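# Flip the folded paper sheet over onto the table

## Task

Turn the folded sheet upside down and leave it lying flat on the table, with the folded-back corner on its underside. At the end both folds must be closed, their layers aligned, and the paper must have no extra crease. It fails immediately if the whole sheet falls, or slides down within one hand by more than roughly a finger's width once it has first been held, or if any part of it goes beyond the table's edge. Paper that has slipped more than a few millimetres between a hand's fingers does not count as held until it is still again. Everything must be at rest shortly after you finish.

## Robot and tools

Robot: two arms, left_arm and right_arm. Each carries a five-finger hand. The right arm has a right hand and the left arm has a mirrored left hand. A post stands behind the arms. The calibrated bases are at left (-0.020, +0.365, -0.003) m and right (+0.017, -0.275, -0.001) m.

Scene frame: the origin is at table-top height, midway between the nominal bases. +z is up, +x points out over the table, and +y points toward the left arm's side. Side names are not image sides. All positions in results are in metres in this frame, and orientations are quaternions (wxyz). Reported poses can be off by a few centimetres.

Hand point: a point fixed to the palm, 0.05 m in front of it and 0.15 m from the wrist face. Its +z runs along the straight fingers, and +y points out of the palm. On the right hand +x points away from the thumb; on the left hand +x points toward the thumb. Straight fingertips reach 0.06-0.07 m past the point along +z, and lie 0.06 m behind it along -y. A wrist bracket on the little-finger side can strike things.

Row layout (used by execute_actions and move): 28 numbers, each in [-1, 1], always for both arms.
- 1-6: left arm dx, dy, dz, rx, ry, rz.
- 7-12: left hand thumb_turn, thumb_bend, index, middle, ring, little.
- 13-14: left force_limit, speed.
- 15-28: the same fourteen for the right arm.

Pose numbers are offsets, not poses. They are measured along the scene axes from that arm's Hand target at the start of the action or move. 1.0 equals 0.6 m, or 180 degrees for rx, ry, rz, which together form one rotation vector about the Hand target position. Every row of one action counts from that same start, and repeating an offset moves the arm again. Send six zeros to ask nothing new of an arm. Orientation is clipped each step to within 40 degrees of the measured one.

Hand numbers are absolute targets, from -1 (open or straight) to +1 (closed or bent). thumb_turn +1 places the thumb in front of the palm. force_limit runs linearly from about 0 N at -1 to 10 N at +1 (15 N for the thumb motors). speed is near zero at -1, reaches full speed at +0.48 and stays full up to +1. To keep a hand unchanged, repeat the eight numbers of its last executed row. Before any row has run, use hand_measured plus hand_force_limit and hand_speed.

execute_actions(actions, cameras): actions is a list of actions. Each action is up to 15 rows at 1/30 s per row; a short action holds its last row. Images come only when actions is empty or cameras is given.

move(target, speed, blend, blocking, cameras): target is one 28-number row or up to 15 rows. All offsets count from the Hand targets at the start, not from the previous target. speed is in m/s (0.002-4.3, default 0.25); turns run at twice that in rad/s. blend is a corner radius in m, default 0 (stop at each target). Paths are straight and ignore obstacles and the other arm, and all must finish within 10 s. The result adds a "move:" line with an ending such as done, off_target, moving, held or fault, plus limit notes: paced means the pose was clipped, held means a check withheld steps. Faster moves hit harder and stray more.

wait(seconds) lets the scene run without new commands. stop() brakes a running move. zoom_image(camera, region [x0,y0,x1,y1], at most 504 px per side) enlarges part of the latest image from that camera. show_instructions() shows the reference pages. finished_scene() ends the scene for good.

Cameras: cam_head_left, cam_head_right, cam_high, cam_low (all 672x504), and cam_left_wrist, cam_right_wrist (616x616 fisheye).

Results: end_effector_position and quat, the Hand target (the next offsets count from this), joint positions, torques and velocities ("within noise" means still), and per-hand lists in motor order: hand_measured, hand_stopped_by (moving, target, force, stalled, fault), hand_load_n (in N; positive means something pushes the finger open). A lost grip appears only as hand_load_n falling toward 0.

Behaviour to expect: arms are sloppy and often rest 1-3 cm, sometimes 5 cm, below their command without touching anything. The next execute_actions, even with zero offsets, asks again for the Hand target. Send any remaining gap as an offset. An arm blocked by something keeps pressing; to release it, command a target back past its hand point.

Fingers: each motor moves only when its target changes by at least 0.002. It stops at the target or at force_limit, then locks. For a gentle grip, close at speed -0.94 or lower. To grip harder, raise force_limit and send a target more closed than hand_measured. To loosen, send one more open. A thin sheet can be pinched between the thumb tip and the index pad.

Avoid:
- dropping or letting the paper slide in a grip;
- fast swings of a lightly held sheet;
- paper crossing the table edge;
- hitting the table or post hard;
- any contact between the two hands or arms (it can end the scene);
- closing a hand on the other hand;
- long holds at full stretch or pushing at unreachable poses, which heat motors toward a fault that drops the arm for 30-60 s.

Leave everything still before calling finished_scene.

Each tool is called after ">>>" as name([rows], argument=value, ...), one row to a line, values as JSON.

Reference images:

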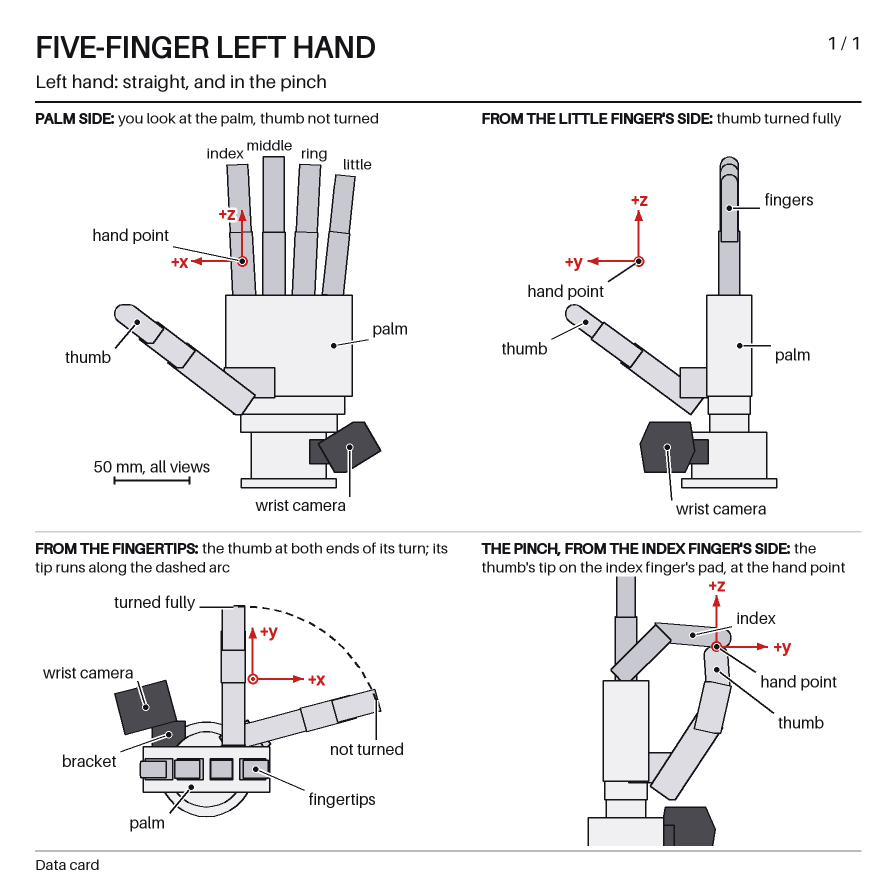

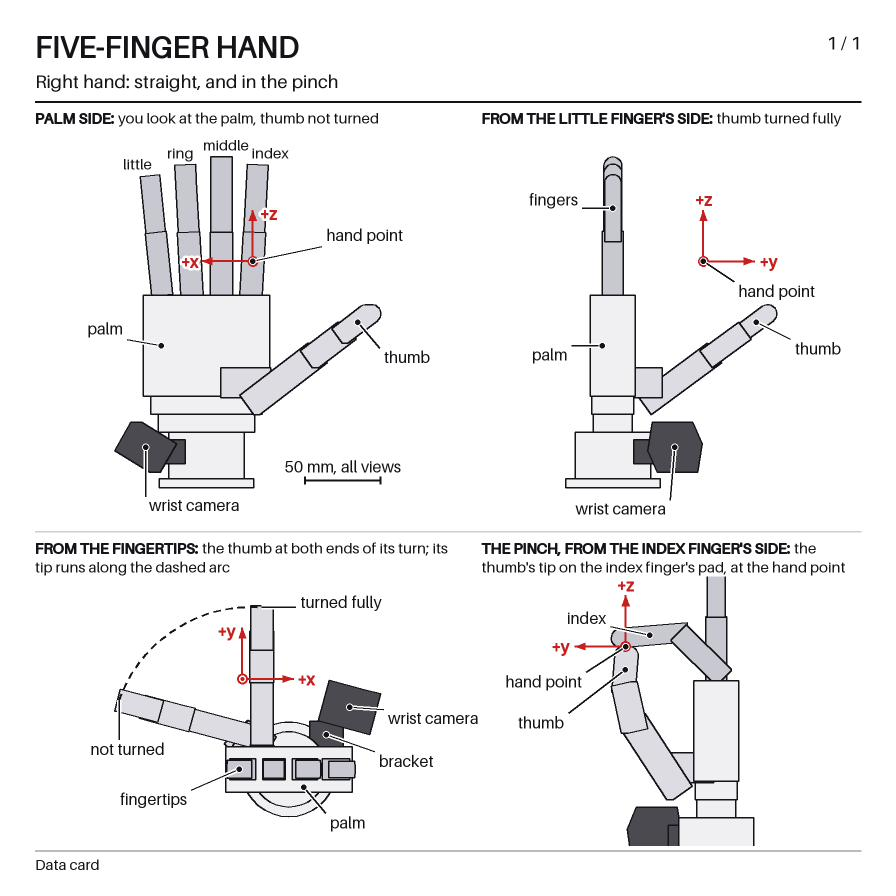

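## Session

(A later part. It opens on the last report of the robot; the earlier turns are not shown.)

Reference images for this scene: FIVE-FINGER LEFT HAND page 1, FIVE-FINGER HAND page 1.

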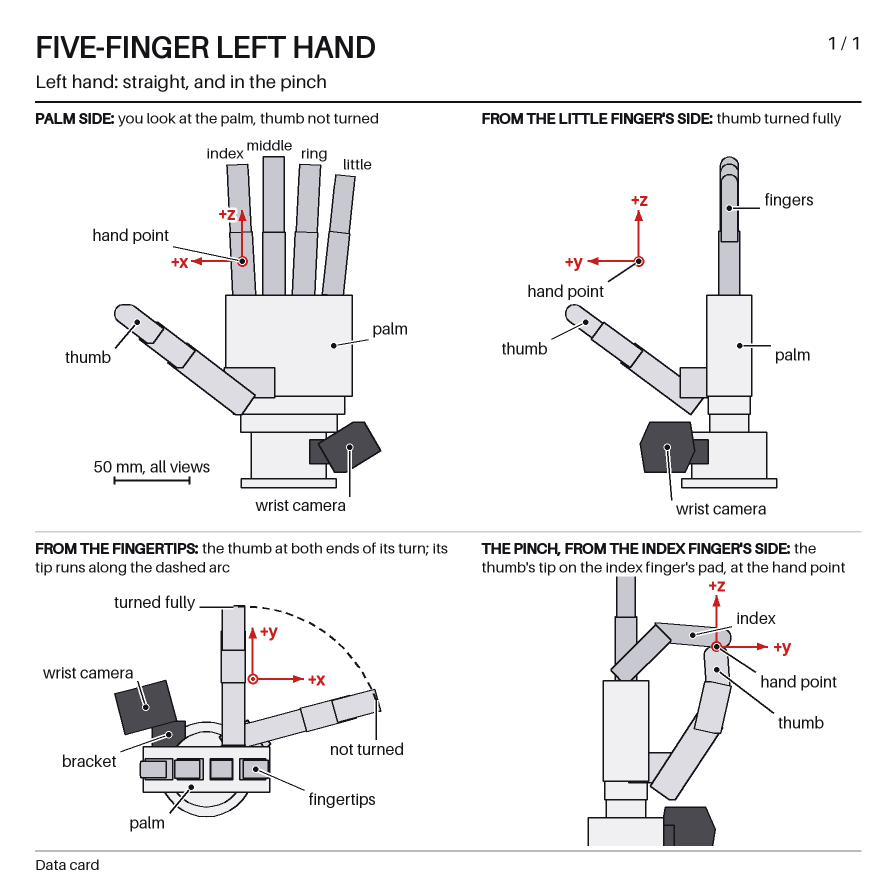

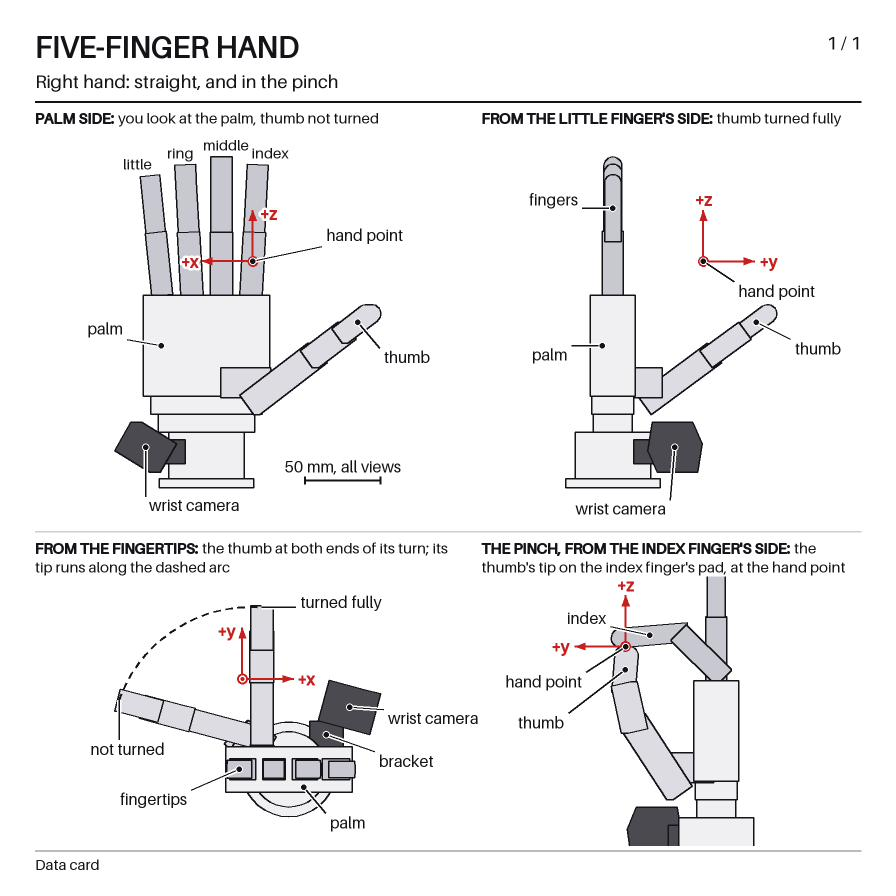

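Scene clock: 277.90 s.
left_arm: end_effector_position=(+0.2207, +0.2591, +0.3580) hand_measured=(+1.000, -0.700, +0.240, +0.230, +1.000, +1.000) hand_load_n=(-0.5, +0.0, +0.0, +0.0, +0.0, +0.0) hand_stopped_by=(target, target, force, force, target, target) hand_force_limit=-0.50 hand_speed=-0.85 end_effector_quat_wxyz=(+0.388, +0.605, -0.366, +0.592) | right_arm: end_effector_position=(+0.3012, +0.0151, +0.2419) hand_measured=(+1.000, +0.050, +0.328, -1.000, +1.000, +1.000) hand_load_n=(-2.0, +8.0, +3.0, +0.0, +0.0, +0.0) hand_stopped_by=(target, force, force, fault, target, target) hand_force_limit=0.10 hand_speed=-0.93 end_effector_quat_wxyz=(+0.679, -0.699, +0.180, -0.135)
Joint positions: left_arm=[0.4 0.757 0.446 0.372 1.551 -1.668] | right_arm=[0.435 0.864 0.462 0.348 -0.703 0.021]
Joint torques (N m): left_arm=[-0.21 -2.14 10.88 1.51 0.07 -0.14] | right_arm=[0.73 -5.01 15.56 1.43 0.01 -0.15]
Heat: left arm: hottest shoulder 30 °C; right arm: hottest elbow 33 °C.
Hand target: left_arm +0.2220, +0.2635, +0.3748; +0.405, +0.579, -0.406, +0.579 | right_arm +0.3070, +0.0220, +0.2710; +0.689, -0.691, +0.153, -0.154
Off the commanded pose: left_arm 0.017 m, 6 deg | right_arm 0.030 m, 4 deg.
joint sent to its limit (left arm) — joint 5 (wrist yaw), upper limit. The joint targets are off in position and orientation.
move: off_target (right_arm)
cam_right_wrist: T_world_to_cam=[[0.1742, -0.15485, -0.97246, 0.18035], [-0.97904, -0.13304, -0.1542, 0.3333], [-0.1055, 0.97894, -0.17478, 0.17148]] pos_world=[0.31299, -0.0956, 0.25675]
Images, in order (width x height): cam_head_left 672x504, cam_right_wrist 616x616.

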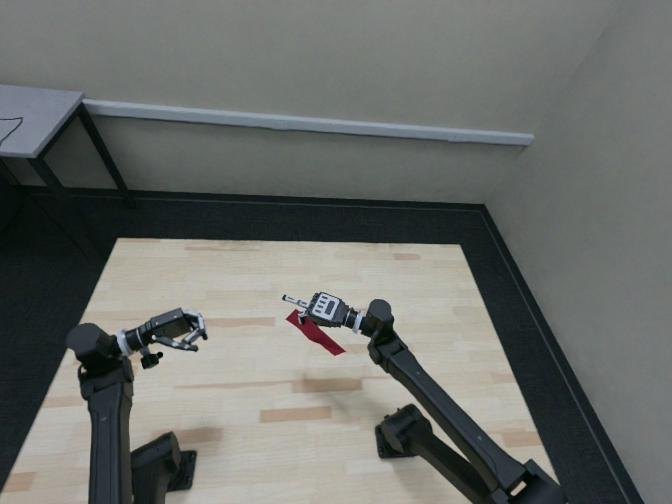

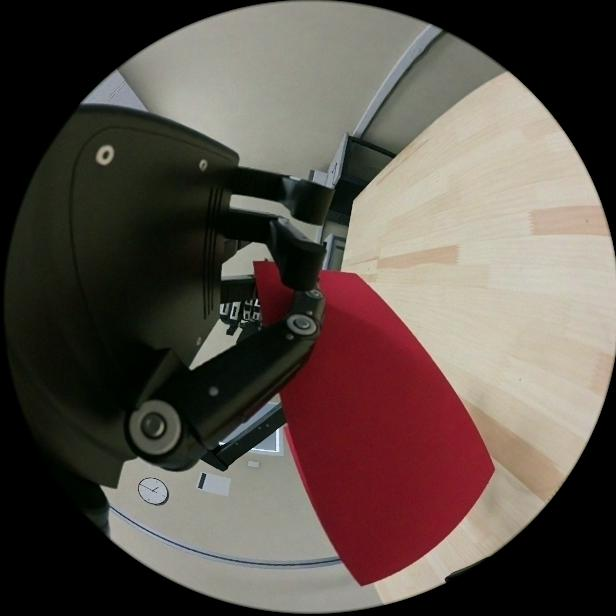

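>>> move([
  [0,0,0,0,0,0,1,-0.7,0.35,0.35,1,1,-0.5,-0.85, 0.0,0.0,0.03,-0.106,-0.227,0,1,0.3,0.6,-1,1,1,0.1,-0.93],
], speed=0.15, cameras=["cam_right_wrist","cam_head_left","cam_low"])

Scene clock: 282.80 s.
left_arm: end_effector_position=(+0.2207, +0.2591, +0.3580) hand_measured=(+1.000, -0.700, +0.240, +0.230, +1.000, +1.000) hand_load_n=(+0.0, +0.5, +0.0, +0.0, +0.0, +0.0) hand_stopped_by=(target, target, force, force, target, target) hand_force_limit=-0.50 hand_speed=-0.85 end_effector_quat_wxyz=(+0.388, +0.605, -0.366, +0.592) | right_arm: end_effector_position=(+0.3037, +0.0147, +0.2547) hand_measured=(+1.000, +0.050, +0.328, -1.000, +1.000, +1.000) hand_load_n=(-2.0, +8.0, +3.0, +0.0, +0.0, +0.0) hand_stopped_by=(target, force, force, fault, target, target) hand_force_limit=0.10 hand_speed=-0.93 end_effector_quat_wxyz=(-0.572, +0.716, +0.103, +0.387)
Joint positions: left_arm=[0.4 0.757 0.446 0.372 1.551 -1.668] | right_arm=[0.61 0.72 0.462 0.204 -0.525 -0.766]
Joint torques (N m): left_arm=[-0.21 -2.08 10.88 1.52 0.07 -0.14] | right_arm=[0.67 -3.49 16.17 1.48 0.03 -0.13]
Heat: left arm: hottest shoulder 30 °C; right arm: hottest elbow 35 °C.
Hand target: left_arm +0.2220, +0.2635, +0.3748; +0.405, +0.579, -0.406, +0.579 | right_arm +0.3070, +0.0220, +0.2890; -0.578, +0.697, +0.123, +0.407
Off the commanded pose: left_arm 0.017 m, 6 deg | right_arm 0.035 m, 4 deg.
joint sent to its limit (left arm) — joint 5 (wrist yaw), upper limit. The joint targets are off in position and orientation.
move: off_target (right_arm)
cam_right_wrist: T_world_to_cam=[[0.74574, -0.41553, -0.52078, -0.09247], [-0.65524, -0.31599, -0.68615, 0.37755], [0.12056, 0.85293, -0.50792, 0.19242]] pos_world=[0.29315, -0.08324, 0.30863]
Images, in order (width x height): cam_head_left 672x504, cam_low 672x504, cam_right_wrist 616x616.

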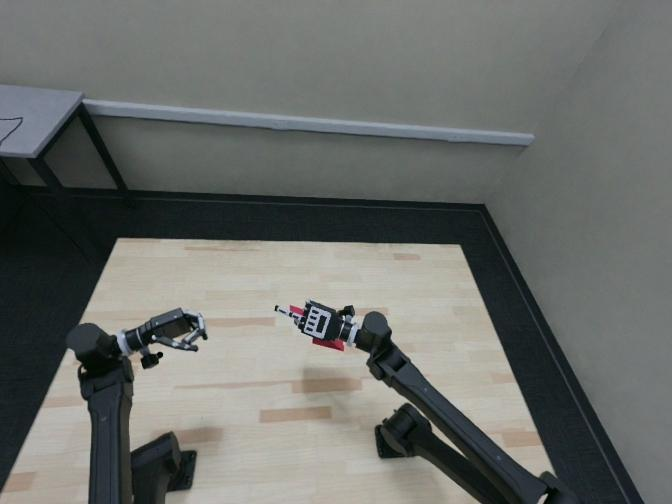

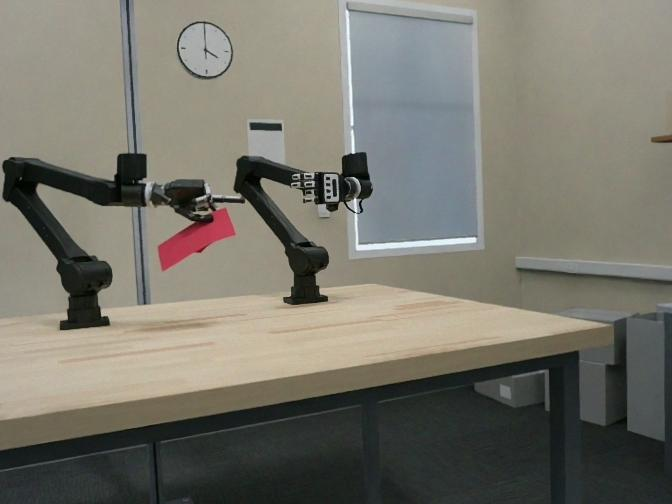

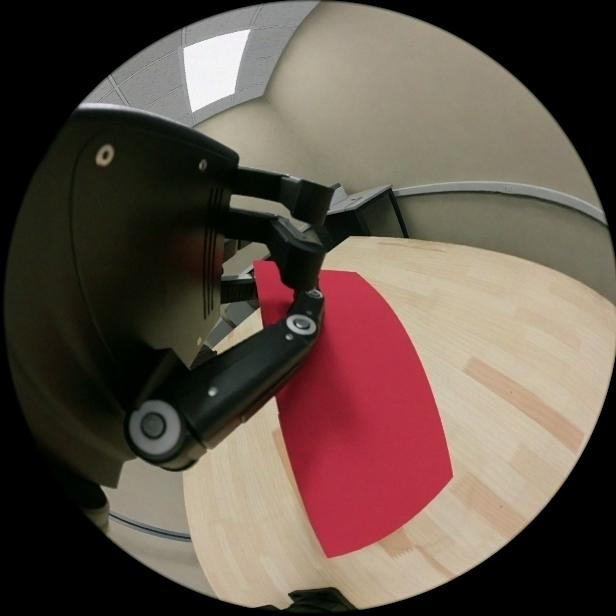

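>>> move([
  [0,0,0,0,0,0,1,-0.7,0.35,0.35,1,1,-0.5,-0.85, 0.10,-0.03,-0.05,-0.1187,-0.1269,0.0152,1,0.3,0.6,-1,1,1,0.1,-0.93],
], speed=0.15, cameras=["cam_right_wrist","cam_head_left","cam_low","cam_high"])

Scene clock: 291.30 s.
left_arm: end_effector_position=(+0.2207, +0.2591, +0.3580) hand_measured=(+1.000, -0.700, +0.240, +0.230, +1.000, +1.000) hand_load_n=(-0.5, +0.0, +0.0, +0.0, +0.0, +0.0) hand_stopped_by=(target, target, force, force, target, target) hand_force_limit=-0.50 hand_speed=-0.85 end_effector_quat_wxyz=(+0.388, +0.605, -0.366, +0.592) | right_arm: end_effector_position=(+0.3522, +0.0014, +0.2290) hand_measured=(+1.000, +0.050, +0.328, -1.000, +1.000, +1.000) hand_load_n=(-2.0, +8.0, +3.0, +0.0, +0.0, +0.0) hand_stopped_by=(target, force, force, fault, target, target) hand_force_limit=0.10 hand_speed=-0.93 end_effector_quat_wxyz=(-0.418, +0.709, +0.316, +0.471)
Joint positions: left_arm=[0.4 0.757 0.446 0.372 1.551 -1.668] | right_arm=[0.565 0.842 0.512 0.081 -0.581 -1.403]
Joint torques (N m): left_arm=[-0.26 -2.14 10.88 1.52 0.07 -0.14] | right_arm=[-0.62 -3.78 16.21 1.51 -0.3 -0.2]
Heat: left arm: hottest shoulder 30 °C; right arm: hottest elbow 36 °C.
Hand target: left_arm +0.2220, +0.2635, +0.3748; +0.405, +0.579, -0.406, +0.579 | right_arm +0.3670, +0.0040, +0.2590; -0.413, +0.694, +0.324, +0.493
Off the commanded pose: left_arm 0.017 m, 6 deg | right_arm 0.034 m, 3 deg.
joint sent to its limit (left arm) — joint 5 (wrist yaw), upper limit. The joint targets are off in position and orientation.
move: off_target (right_arm)
cam_right_wrist: T_world_to_cam=[[0.89839, -0.43878, -0.01942, -0.31608], [-0.31978, -0.62315, -0.71374, 0.27604], [0.30107, 0.64742, -0.70014, 0.16559]] pos_world=[0.32238, -0.07388, 0.30682]
Images, in order (width x height): cam_head_left 672x504, cam_high 672x504, cam_low 672x504, cam_right_wrist 616x616.

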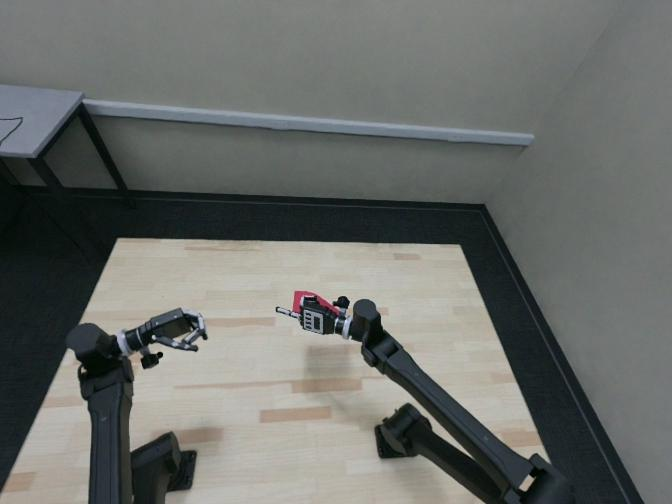

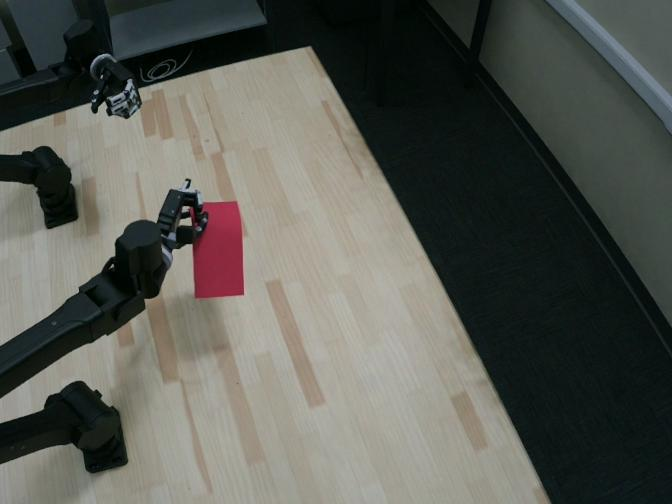

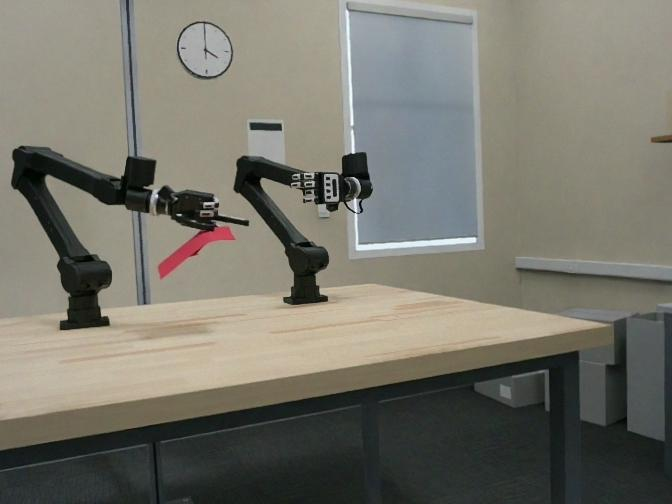

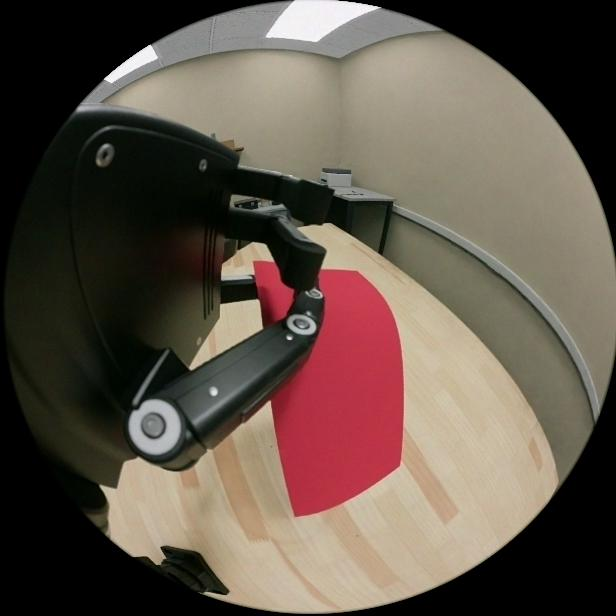

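>>> zoom_image(camera="cam_low", region=[130, 170, 270, 290])

>>> zoom_image(camera="cam_high", region=[100, 160, 280, 320])

>>> zoom_image(camera="cam_right_wrist", region=[180, 220, 480, 540])

Scaled by 3.600.

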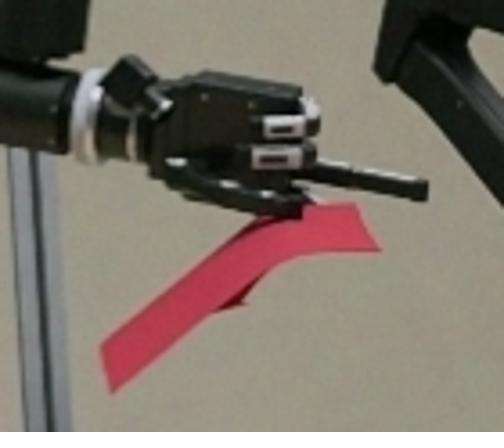

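Scaled by 2.800.

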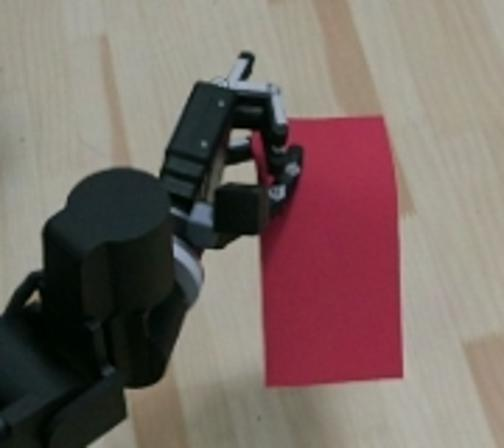

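Scaled by 1.575 from the camera's image (finer frame: 880x880).

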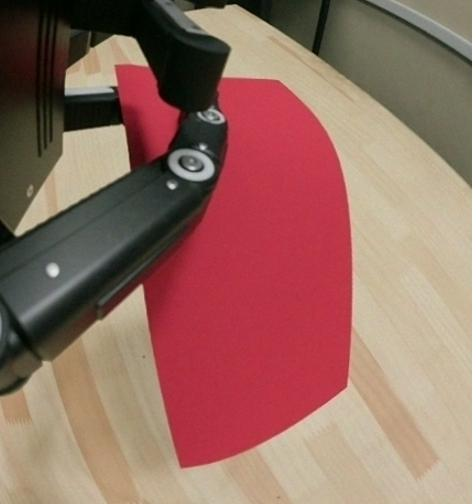

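>>> move([
  [0,0,0,0,0,0,1,-0.7,0.35,0.35,1,1,-0.5,-0.85, 0.0,0.0,-0.15,0,0,0,1,0.3,0.6,-1,1,1,0.1,-0.93],
], speed=0.1, cameras=["cam_right_wrist","cam_low","cam_high"])

Scene clock: 295.87 s.
left_arm: end_effector_position=(+0.2207, +0.2591, +0.3580) hand_measured=(+1.000, -0.700, +0.240, +0.230, +1.000, +1.000) hand_load_n=(+0.0, +0.0, +0.0, +0.0, +0.0, +0.0) hand_stopped_by=(target, target, force, force, target, target) hand_force_limit=-0.50 hand_speed=-0.85 end_effector_quat_wxyz=(+0.388, +0.605, -0.366, +0.592) | right_arm: end_effector_position=(+0.3614, +0.0070, +0.1646) hand_measured=(+1.000, +0.050, +0.328, -1.000, +1.000, +1.000) hand_load_n=(-2.0, +8.0, +2.5, +0.0, +0.0, +0.0) hand_stopped_by=(target, force, force, fault, target, target) hand_force_limit=0.10 hand_speed=-0.93 end_effector_quat_wxyz=(-0.419, +0.703, +0.318, +0.480)
Joint positions: left_arm=[0.4 0.757 0.446 0.372 1.551 -1.668] | right_arm=[0.565 1.017 0.393 0.396 -0.581 -1.406]
Joint torques (N m): left_arm=[-0.26 -2.08 10.88 1.52 0.07 -0.14] | right_arm=[-0.97 -4.95 9.83 2.93 -0.27 -0.14]
Heat: left arm: hottest shoulder 30 °C; right arm: hottest elbow 36 °C.
Hand target: left_arm +0.2220, +0.2635, +0.3748; +0.405, +0.579, -0.406, +0.579 | right_arm +0.3670, +0.0040, +0.1690; -0.413, +0.694, +0.324, +0.493
Off the commanded pose: left_arm 0.017 m, 6 deg | right_arm 0.008 m, 2 deg.
joint sent to its limit (left arm) — joint 5 (wrist yaw), upper limit. The joint targets are off in position and orientation.
move: done
cam_right_wrist: T_world_to_cam=[[0.8989, -0.43812, -0.0057, -0.32569], [-0.30519, -0.61672, -0.72561, 0.23306], [0.31439, 0.65399, -0.68808, 0.10722]] pos_world=[0.33018, -0.06908, 0.24103]
Images, in order (width x height): cam_high 672x504, cam_low 672x504, cam_right_wrist 616x616.

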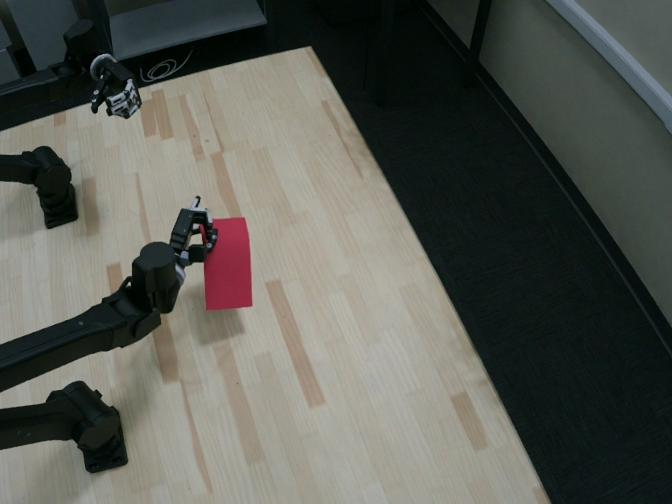

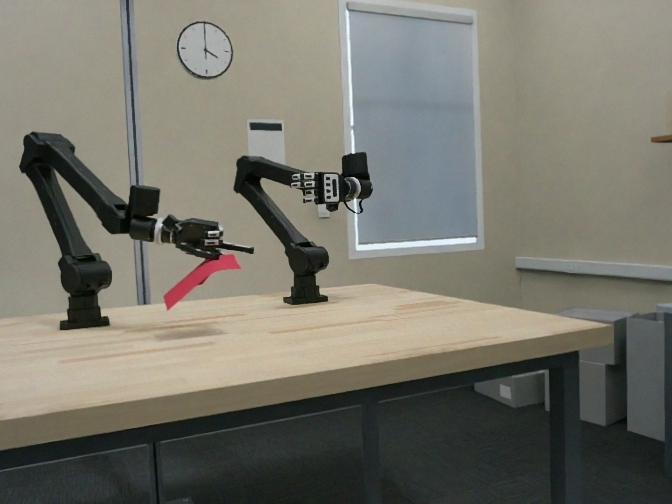

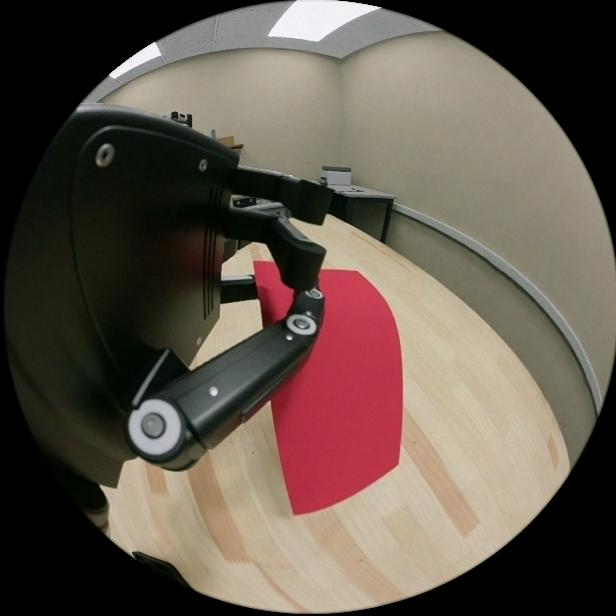

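>>> move([
  [0,0,0,0,0,0,1,-0.7,0.35,0.35,1,1,-0.5,-0.85, 0.0,0.0,-0.11,0,0,0,1,0.3,0.6,-1,1,1,0.1,-0.93],
], speed=0.08, cameras=["cam_right_wrist","cam_low","cam_high"])

Scene clock: 299.30 s.
left_arm: end_effector_position=(+0.2207, +0.2591, +0.3580) hand_measured=(+1.000, -0.700, +0.240, +0.230, +1.000, +1.000) hand_load_n=(-0.5, +0.0, +0.0, +0.0, +0.0, +0.0) hand_stopped_by=(target, target, force, force, target, target) hand_force_limit=-0.50 hand_speed=-0.85 end_effector_quat_wxyz=(+0.388, +0.605, -0.366, +0.592) | right_arm: end_effector_position=(+0.3617, +0.0071, +0.0991) hand_measured=(+1.000, +0.050, +0.328, -1.000, +1.000, +1.000) hand_load_n=(-2.0, +8.0, +2.5, +0.0, +0.0, +0.0) hand_stopped_by=(target, force, force, fault, target, target) hand_force_limit=0.10 hand_speed=-0.93 end_effector_quat_wxyz=(-0.419, +0.702, +0.318, +0.480)
Joint positions: left_arm=[0.4 0.757 0.446 0.372 1.551 -1.668] | right_arm=[0.565 1.261 0.302 0.732 -0.581 -1.406]
Joint torques (N m): left_arm=[-0.26 -2.08 10.88 1.52 0.07 -0.14] | right_arm=[-0.62 -6.3 7.35 3.06 -0.27 -0.17]
Heat: left arm: hottest shoulder 30 °C; right arm: hottest elbow 36 °C.
Hand target: left_arm +0.2220, +0.2635, +0.3748; +0.405, +0.579, -0.406, +0.579 | right_arm +0.3670, +0.0040, +0.1030; -0.413, +0.694, +0.324, +0.493
Off the commanded pose: left_arm 0.017 m, 6 deg | right_arm 0.007 m, 2 deg.
joint sent to its limit (left arm) — joint 5 (wrist yaw), upper limit. The joint targets are off in position and orientation.
move: done
cam_right_wrist: T_world_to_cam=[[0.89891, -0.43811, -0.00484, -0.32626], [-0.30422, -0.61619, -0.72647, 0.1855], [0.31529, 0.6545, -0.68718, 0.06164]] pos_world=[0.33028, -0.06898, 0.17554]
Images, in order (width x height): cam_high 672x504, cam_low 672x504, cam_right_wrist 616x616.

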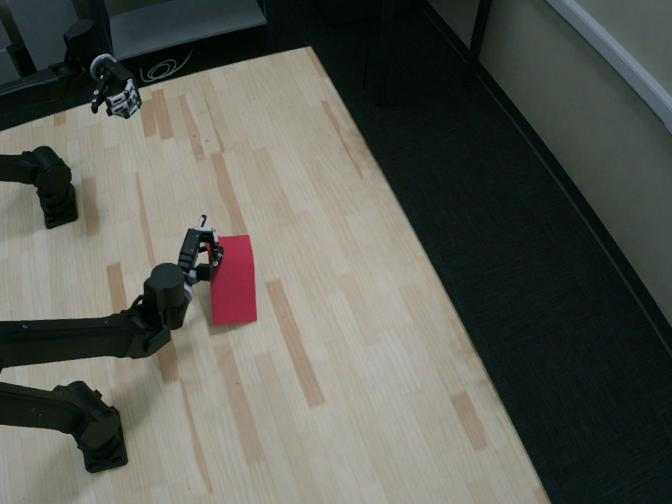

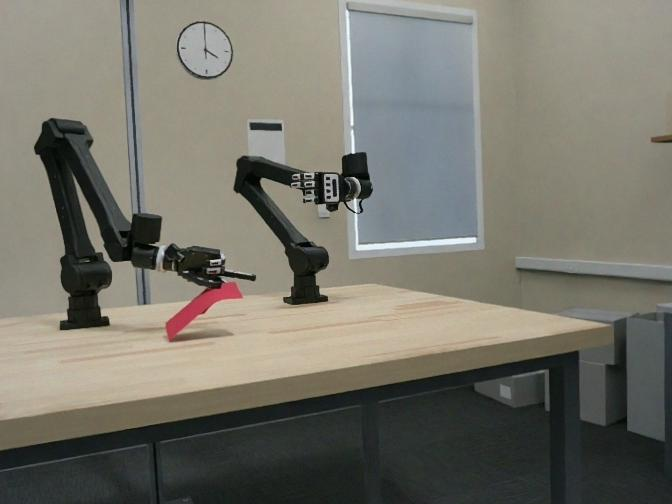

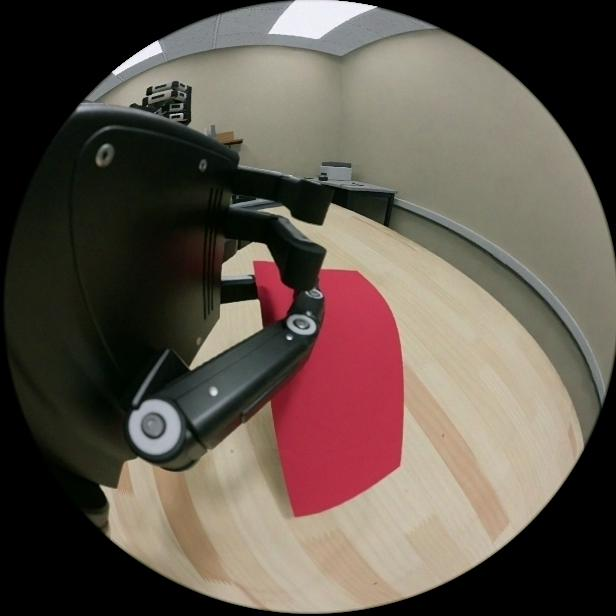

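>>> move([
  [0,0,0,0,0,0,1,-0.7,0.35,0.35,1,1,-0.5,-0.85, 0.006,0.018,-0.05,0,0,0,1,0.3,0.6,-1,1,1,0.1,-0.93],
], speed=0.05, cameras=["cam_right_wrist","cam_low","cam_high"])

>>> zoom_image(camera="cam_low", region=[130, 240, 270, 360])

Scene clock: 301.67 s.
left_arm: end_effector_position=(+0.2207, +0.2591, +0.3580) hand_measured=(+1.000, -0.700, +0.240, +0.230, +1.000, +1.000) hand_load_n=(+0.0, +0.0, +0.0, +0.0, +0.0, +0.0) hand_stopped_by=(target, target, force, force, target, target) hand_force_limit=-0.50 hand_speed=-0.85 end_effector_quat_wxyz=(+0.388, +0.605, -0.366, +0.592) | right_arm: end_effector_position=(+0.3732, +0.0105, +0.0712) hand_measured=(+1.000, +0.050, +0.328, -1.000, +1.000, +1.000) hand_load_n=(-2.0, +8.0, +2.5, +0.0, +0.0, +0.0) hand_stopped_by=(target, force, force, fault, target, target) hand_force_limit=0.10 hand_speed=-0.93 end_effector_quat_wxyz=(-0.413, +0.703, +0.314, +0.487)
Joint positions: left_arm=[0.4 0.757 0.446 0.372 1.551 -1.668] | right_arm=[0.567 1.433 0.304 0.91 -0.561 -1.406]
Joint torques (N m): left_arm=[-0.26 -2.14 10.88 1.52 0.07 -0.14] | right_arm=[0.79 -7.24 5.79 2.97 -0.04 -0.1]
Heat: left arm: hottest shoulder 30 °C; right arm: hottest elbow 35 °C.
Hand target: left_arm +0.2220, +0.2635, +0.3748; +0.405, +0.579, -0.406, +0.579 | right_arm +0.3706, +0.0148, +0.0730; -0.413, +0.694, +0.324, +0.493
Off the commanded pose: left_arm 0.017 m, 6 deg | right_arm 0.005 m, 2 deg.
joint sent to its limit (left arm) — joint 5 (wrist yaw), upper limit. The joint targets are off in position and orientation.
move: done
cam_right_wrist: T_world_to_cam=[[0.89094, -0.45411, 0.00297, -0.33269], [-0.30875, -0.61052, -0.72935, 0.1727], [0.33302, 0.64889, -0.68414, 0.0298]] pos_world=[0.3398, -0.06498, 0.14734]
Images, in order (width x height): cam_high 672x504, cam_low 672x504, cam_right_wrist 616x616.

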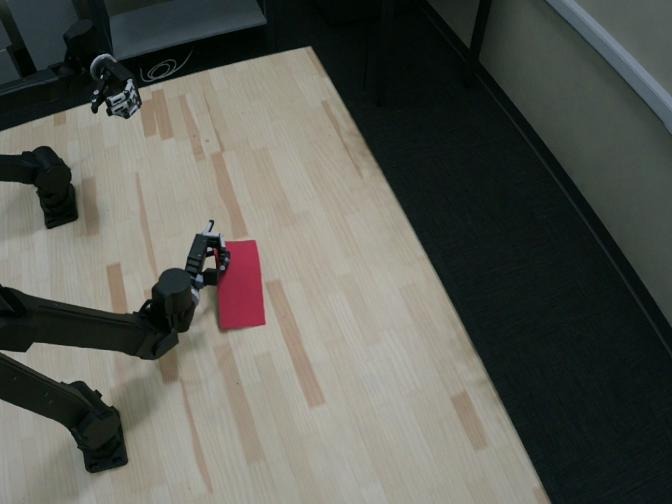

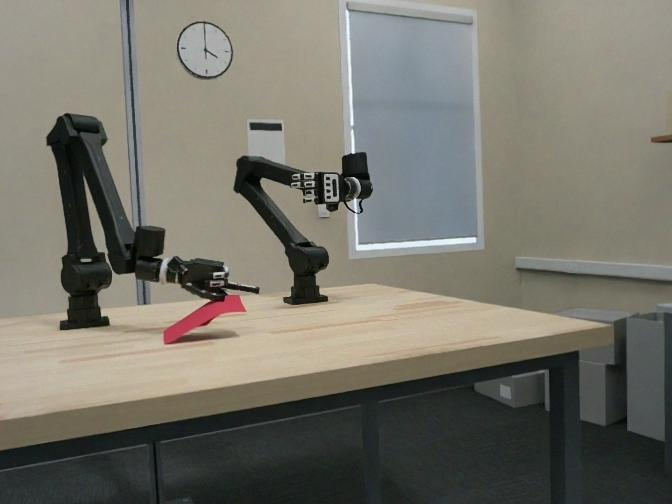

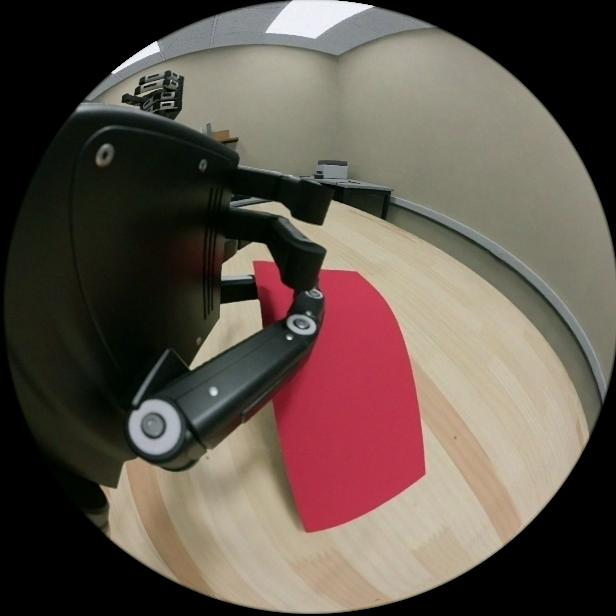

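Scaled by 3.600.

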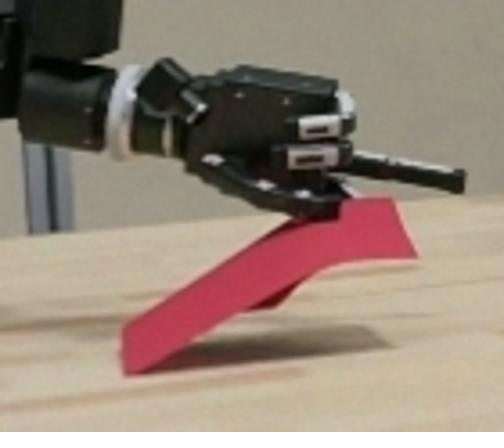

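>>> move([
  [0,0,0,0,0,0,1,-0.7,0.35,0.35,1,1,-0.5,-0.85, 0.0,0.015,-0.042,0,0,0,1,0.3,0.6,-1,1,1,0.1,-0.93],
], speed=0.05, cameras=["cam_right_wrist","cam_low","cam_high"])

>>> zoom_image(camera="cam_low", region=[130, 240, 270, 360])

Scene clock: 303.80 s.
left_arm: end_effector_position=(+0.2207, +0.2591, +0.3580) hand_measured=(+1.000, -0.700, +0.240, +0.230, +1.000, +1.000) hand_load_n=(+0.0, +0.0, +0.0, +0.0, +0.0, +0.0) hand_stopped_by=(target, target, force, force, target, target) hand_force_limit=-0.50 hand_speed=-0.85 end_effector_quat_wxyz=(+0.388, +0.605, -0.366, +0.592) | right_arm: end_effector_position=(+0.3725, +0.0186, +0.0451) hand_measured=(+1.000, +0.050, +0.328, -1.000, +1.000, +1.000) hand_load_n=(-2.0, +8.0, +2.5, +0.0, +0.0, +0.0) hand_stopped_by=(target, force, force, fault, target, target) hand_force_limit=0.10 hand_speed=-0.93 end_effector_quat_wxyz=(-0.411, +0.703, +0.316, +0.487)
Joint positions: left_arm=[0.4 0.757 0.446 0.372 1.551 -1.668] | right_arm=[0.595 1.576 0.304 1.052 -0.534 -1.406]
Joint torques (N m): left_arm=[-0.26 -2.14 10.88 1.52 0.07 -0.14] | right_arm=[0.5 -8.47 4.6 2.97 -0.02 -0.02]
Heat: left arm: hottest shoulder 30 °C; right arm: hottest elbow 35 °C.
Hand target: left_arm +0.2220, +0.2635, +0.3748; +0.405, +0.579, -0.406, +0.579 | right_arm +0.3706, +0.0238, +0.0478; -0.413, +0.694, +0.324, +0.493
Off the commanded pose: left_arm 0.017 m, 6 deg | right_arm 0.006 m, 1 deg.
joint sent to its limit (left arm) — joint 5 (wrist yaw), upper limit. The joint targets are off in position and orientation.
move: done
cam_right_wrist: T_world_to_cam=[[0.89121, -0.45353, 0.00811, -0.32868], [-0.30604, -0.61438, -0.72724, 0.15727], [0.3348, 0.64564, -0.68634, 0.0064]] pos_world=[0.3389, -0.05658, 0.12143]
Images, in order (width x height): cam_high 672x504, cam_low 672x504, cam_right_wrist 616x616.

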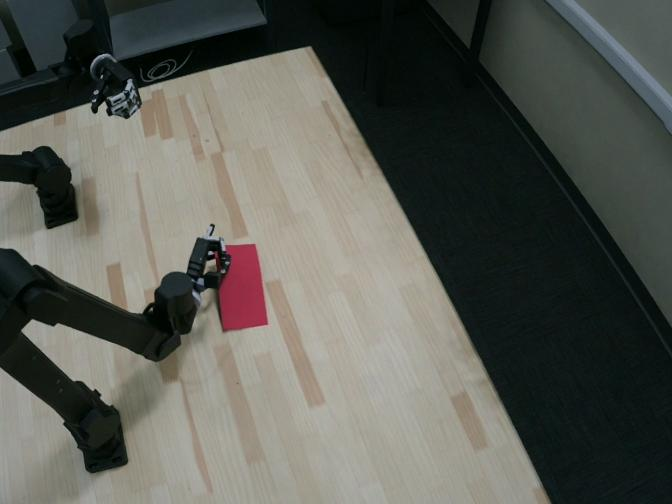

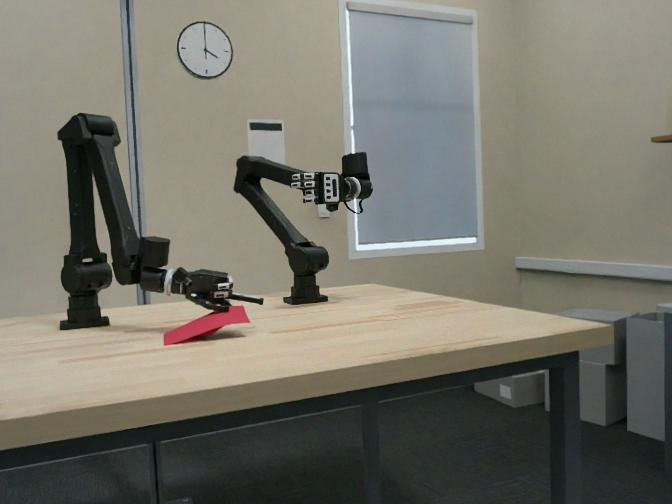

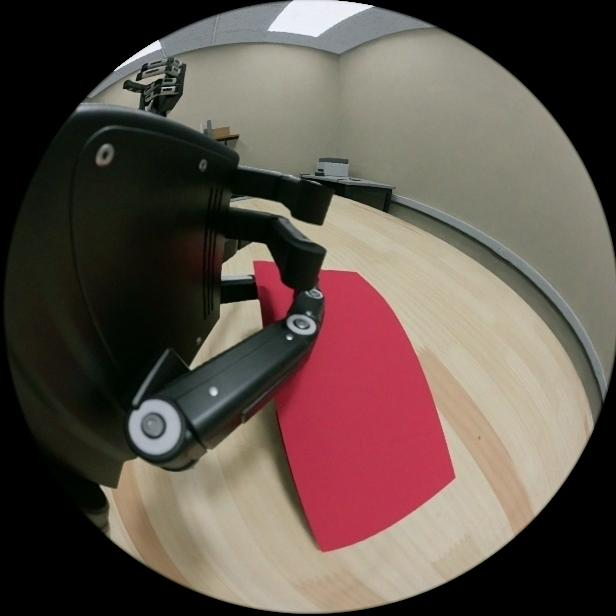

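Scaled by 3.600.

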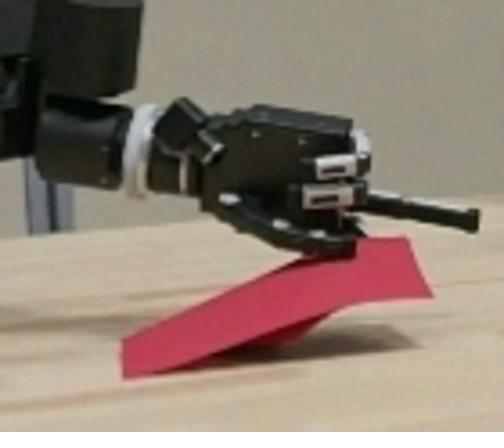

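>>> move([
  [0,0,0,0,0,0,1,-0.7,0.35,0.35,1,1,-0.5,-0.85, 0.0,0.008,-0.030,0,0,0,1,0.3,0.6,-1,1,1,0.1,-0.93],
], speed=0.04, cameras=["cam_right_wrist","cam_low","cam_high"])

>>> zoom_image(camera="cam_low", region=[130, 240, 270, 360])

Scene clock: 307.43 s.
left_arm: end_effector_position=(+0.2207, +0.2591, +0.3580) hand_measured=(+1.000, -0.700, +0.240, +0.230, +1.000, +1.000) hand_load_n=(-0.5, +0.0, +0.0, +0.0, +0.0, +0.0) hand_stopped_by=(target, target, force, force, target, target) hand_force_limit=-0.50 hand_speed=-0.85 end_effector_quat_wxyz=(+0.388, +0.605, -0.366, +0.592) | right_arm: end_effector_position=(+0.3706, +0.0216, +0.0257) hand_measured=(+1.000, +0.050, +0.328, -1.000, +1.000, +1.000) hand_load_n=(-2.0, +8.0, +3.0, +0.0, +0.0, +0.0) hand_stopped_by=(target, force, force, fault, target, target) hand_force_limit=0.10 hand_speed=-0.93 end_effector_quat_wxyz=(-0.410, +0.704, +0.317, +0.486)
Joint positions: left_arm=[0.4 0.757 0.446 0.372 1.551 -1.668] | right_arm=[0.608 1.677 0.304 1.151 -0.52 -1.406]
Joint torques (N m): left_arm=[-0.26 -2.14 10.86 1.52 0.07 -0.14] | right_arm=[1.32 -9.11 4.23 2.99 -0.06 0.01]
Heat: left arm: hottest elbow 30 °C; right arm: hottest elbow 34 °C.
Hand target: left_arm +0.2220, +0.2635, +0.3748; +0.405, +0.579, -0.406, +0.579 | right_arm +0.3706, +0.0286, +0.0298; -0.413, +0.694, +0.324, +0.493
Off the commanded pose: left_arm 0.017 m, 6 deg | right_arm 0.008 m, 2 deg.
joint sent to its limit (left arm) — joint 5 (wrist yaw), upper limit. The joint targets are off in position and orientation.
move: done
cam_right_wrist: T_world_to_cam=[[0.89136, -0.45321, 0.00926, -0.32553], [-0.30646, -0.61753, -0.72438, 0.14466], [0.33401, 0.64285, -0.68934, -0.00781]] pos_world=[0.3371, -0.05318, 0.10243]
Images, in order (width x height): cam_high 672x504, cam_low 672x504, cam_right_wrist 616x616.

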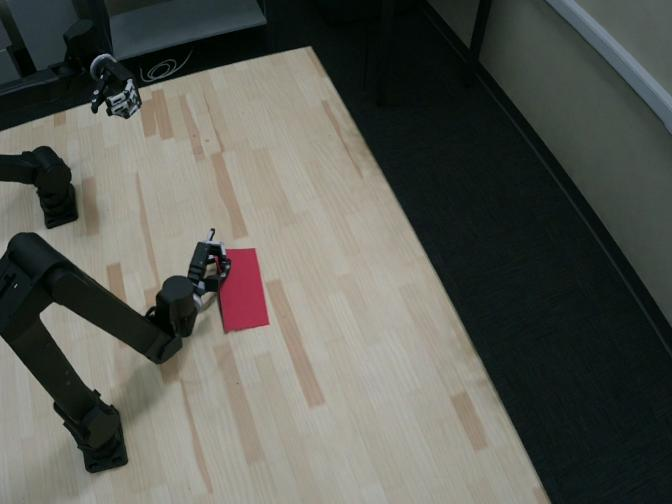

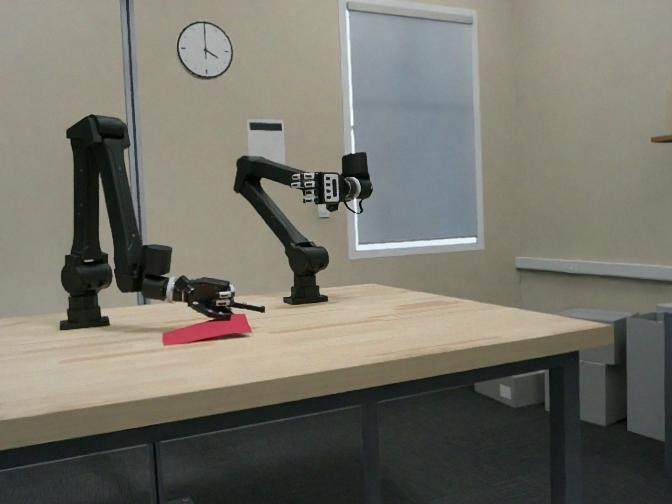

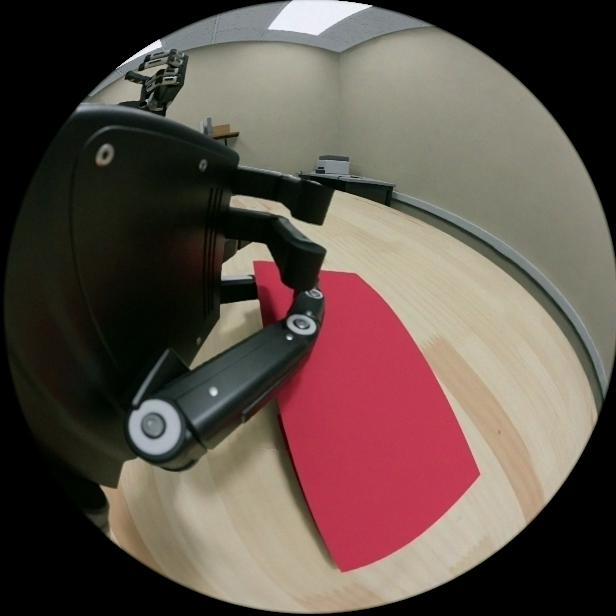

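Scaled by 3.600.

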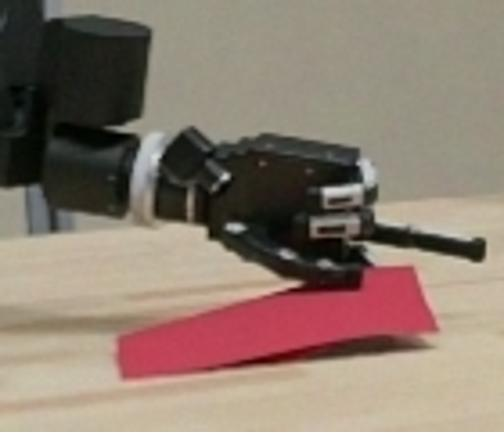

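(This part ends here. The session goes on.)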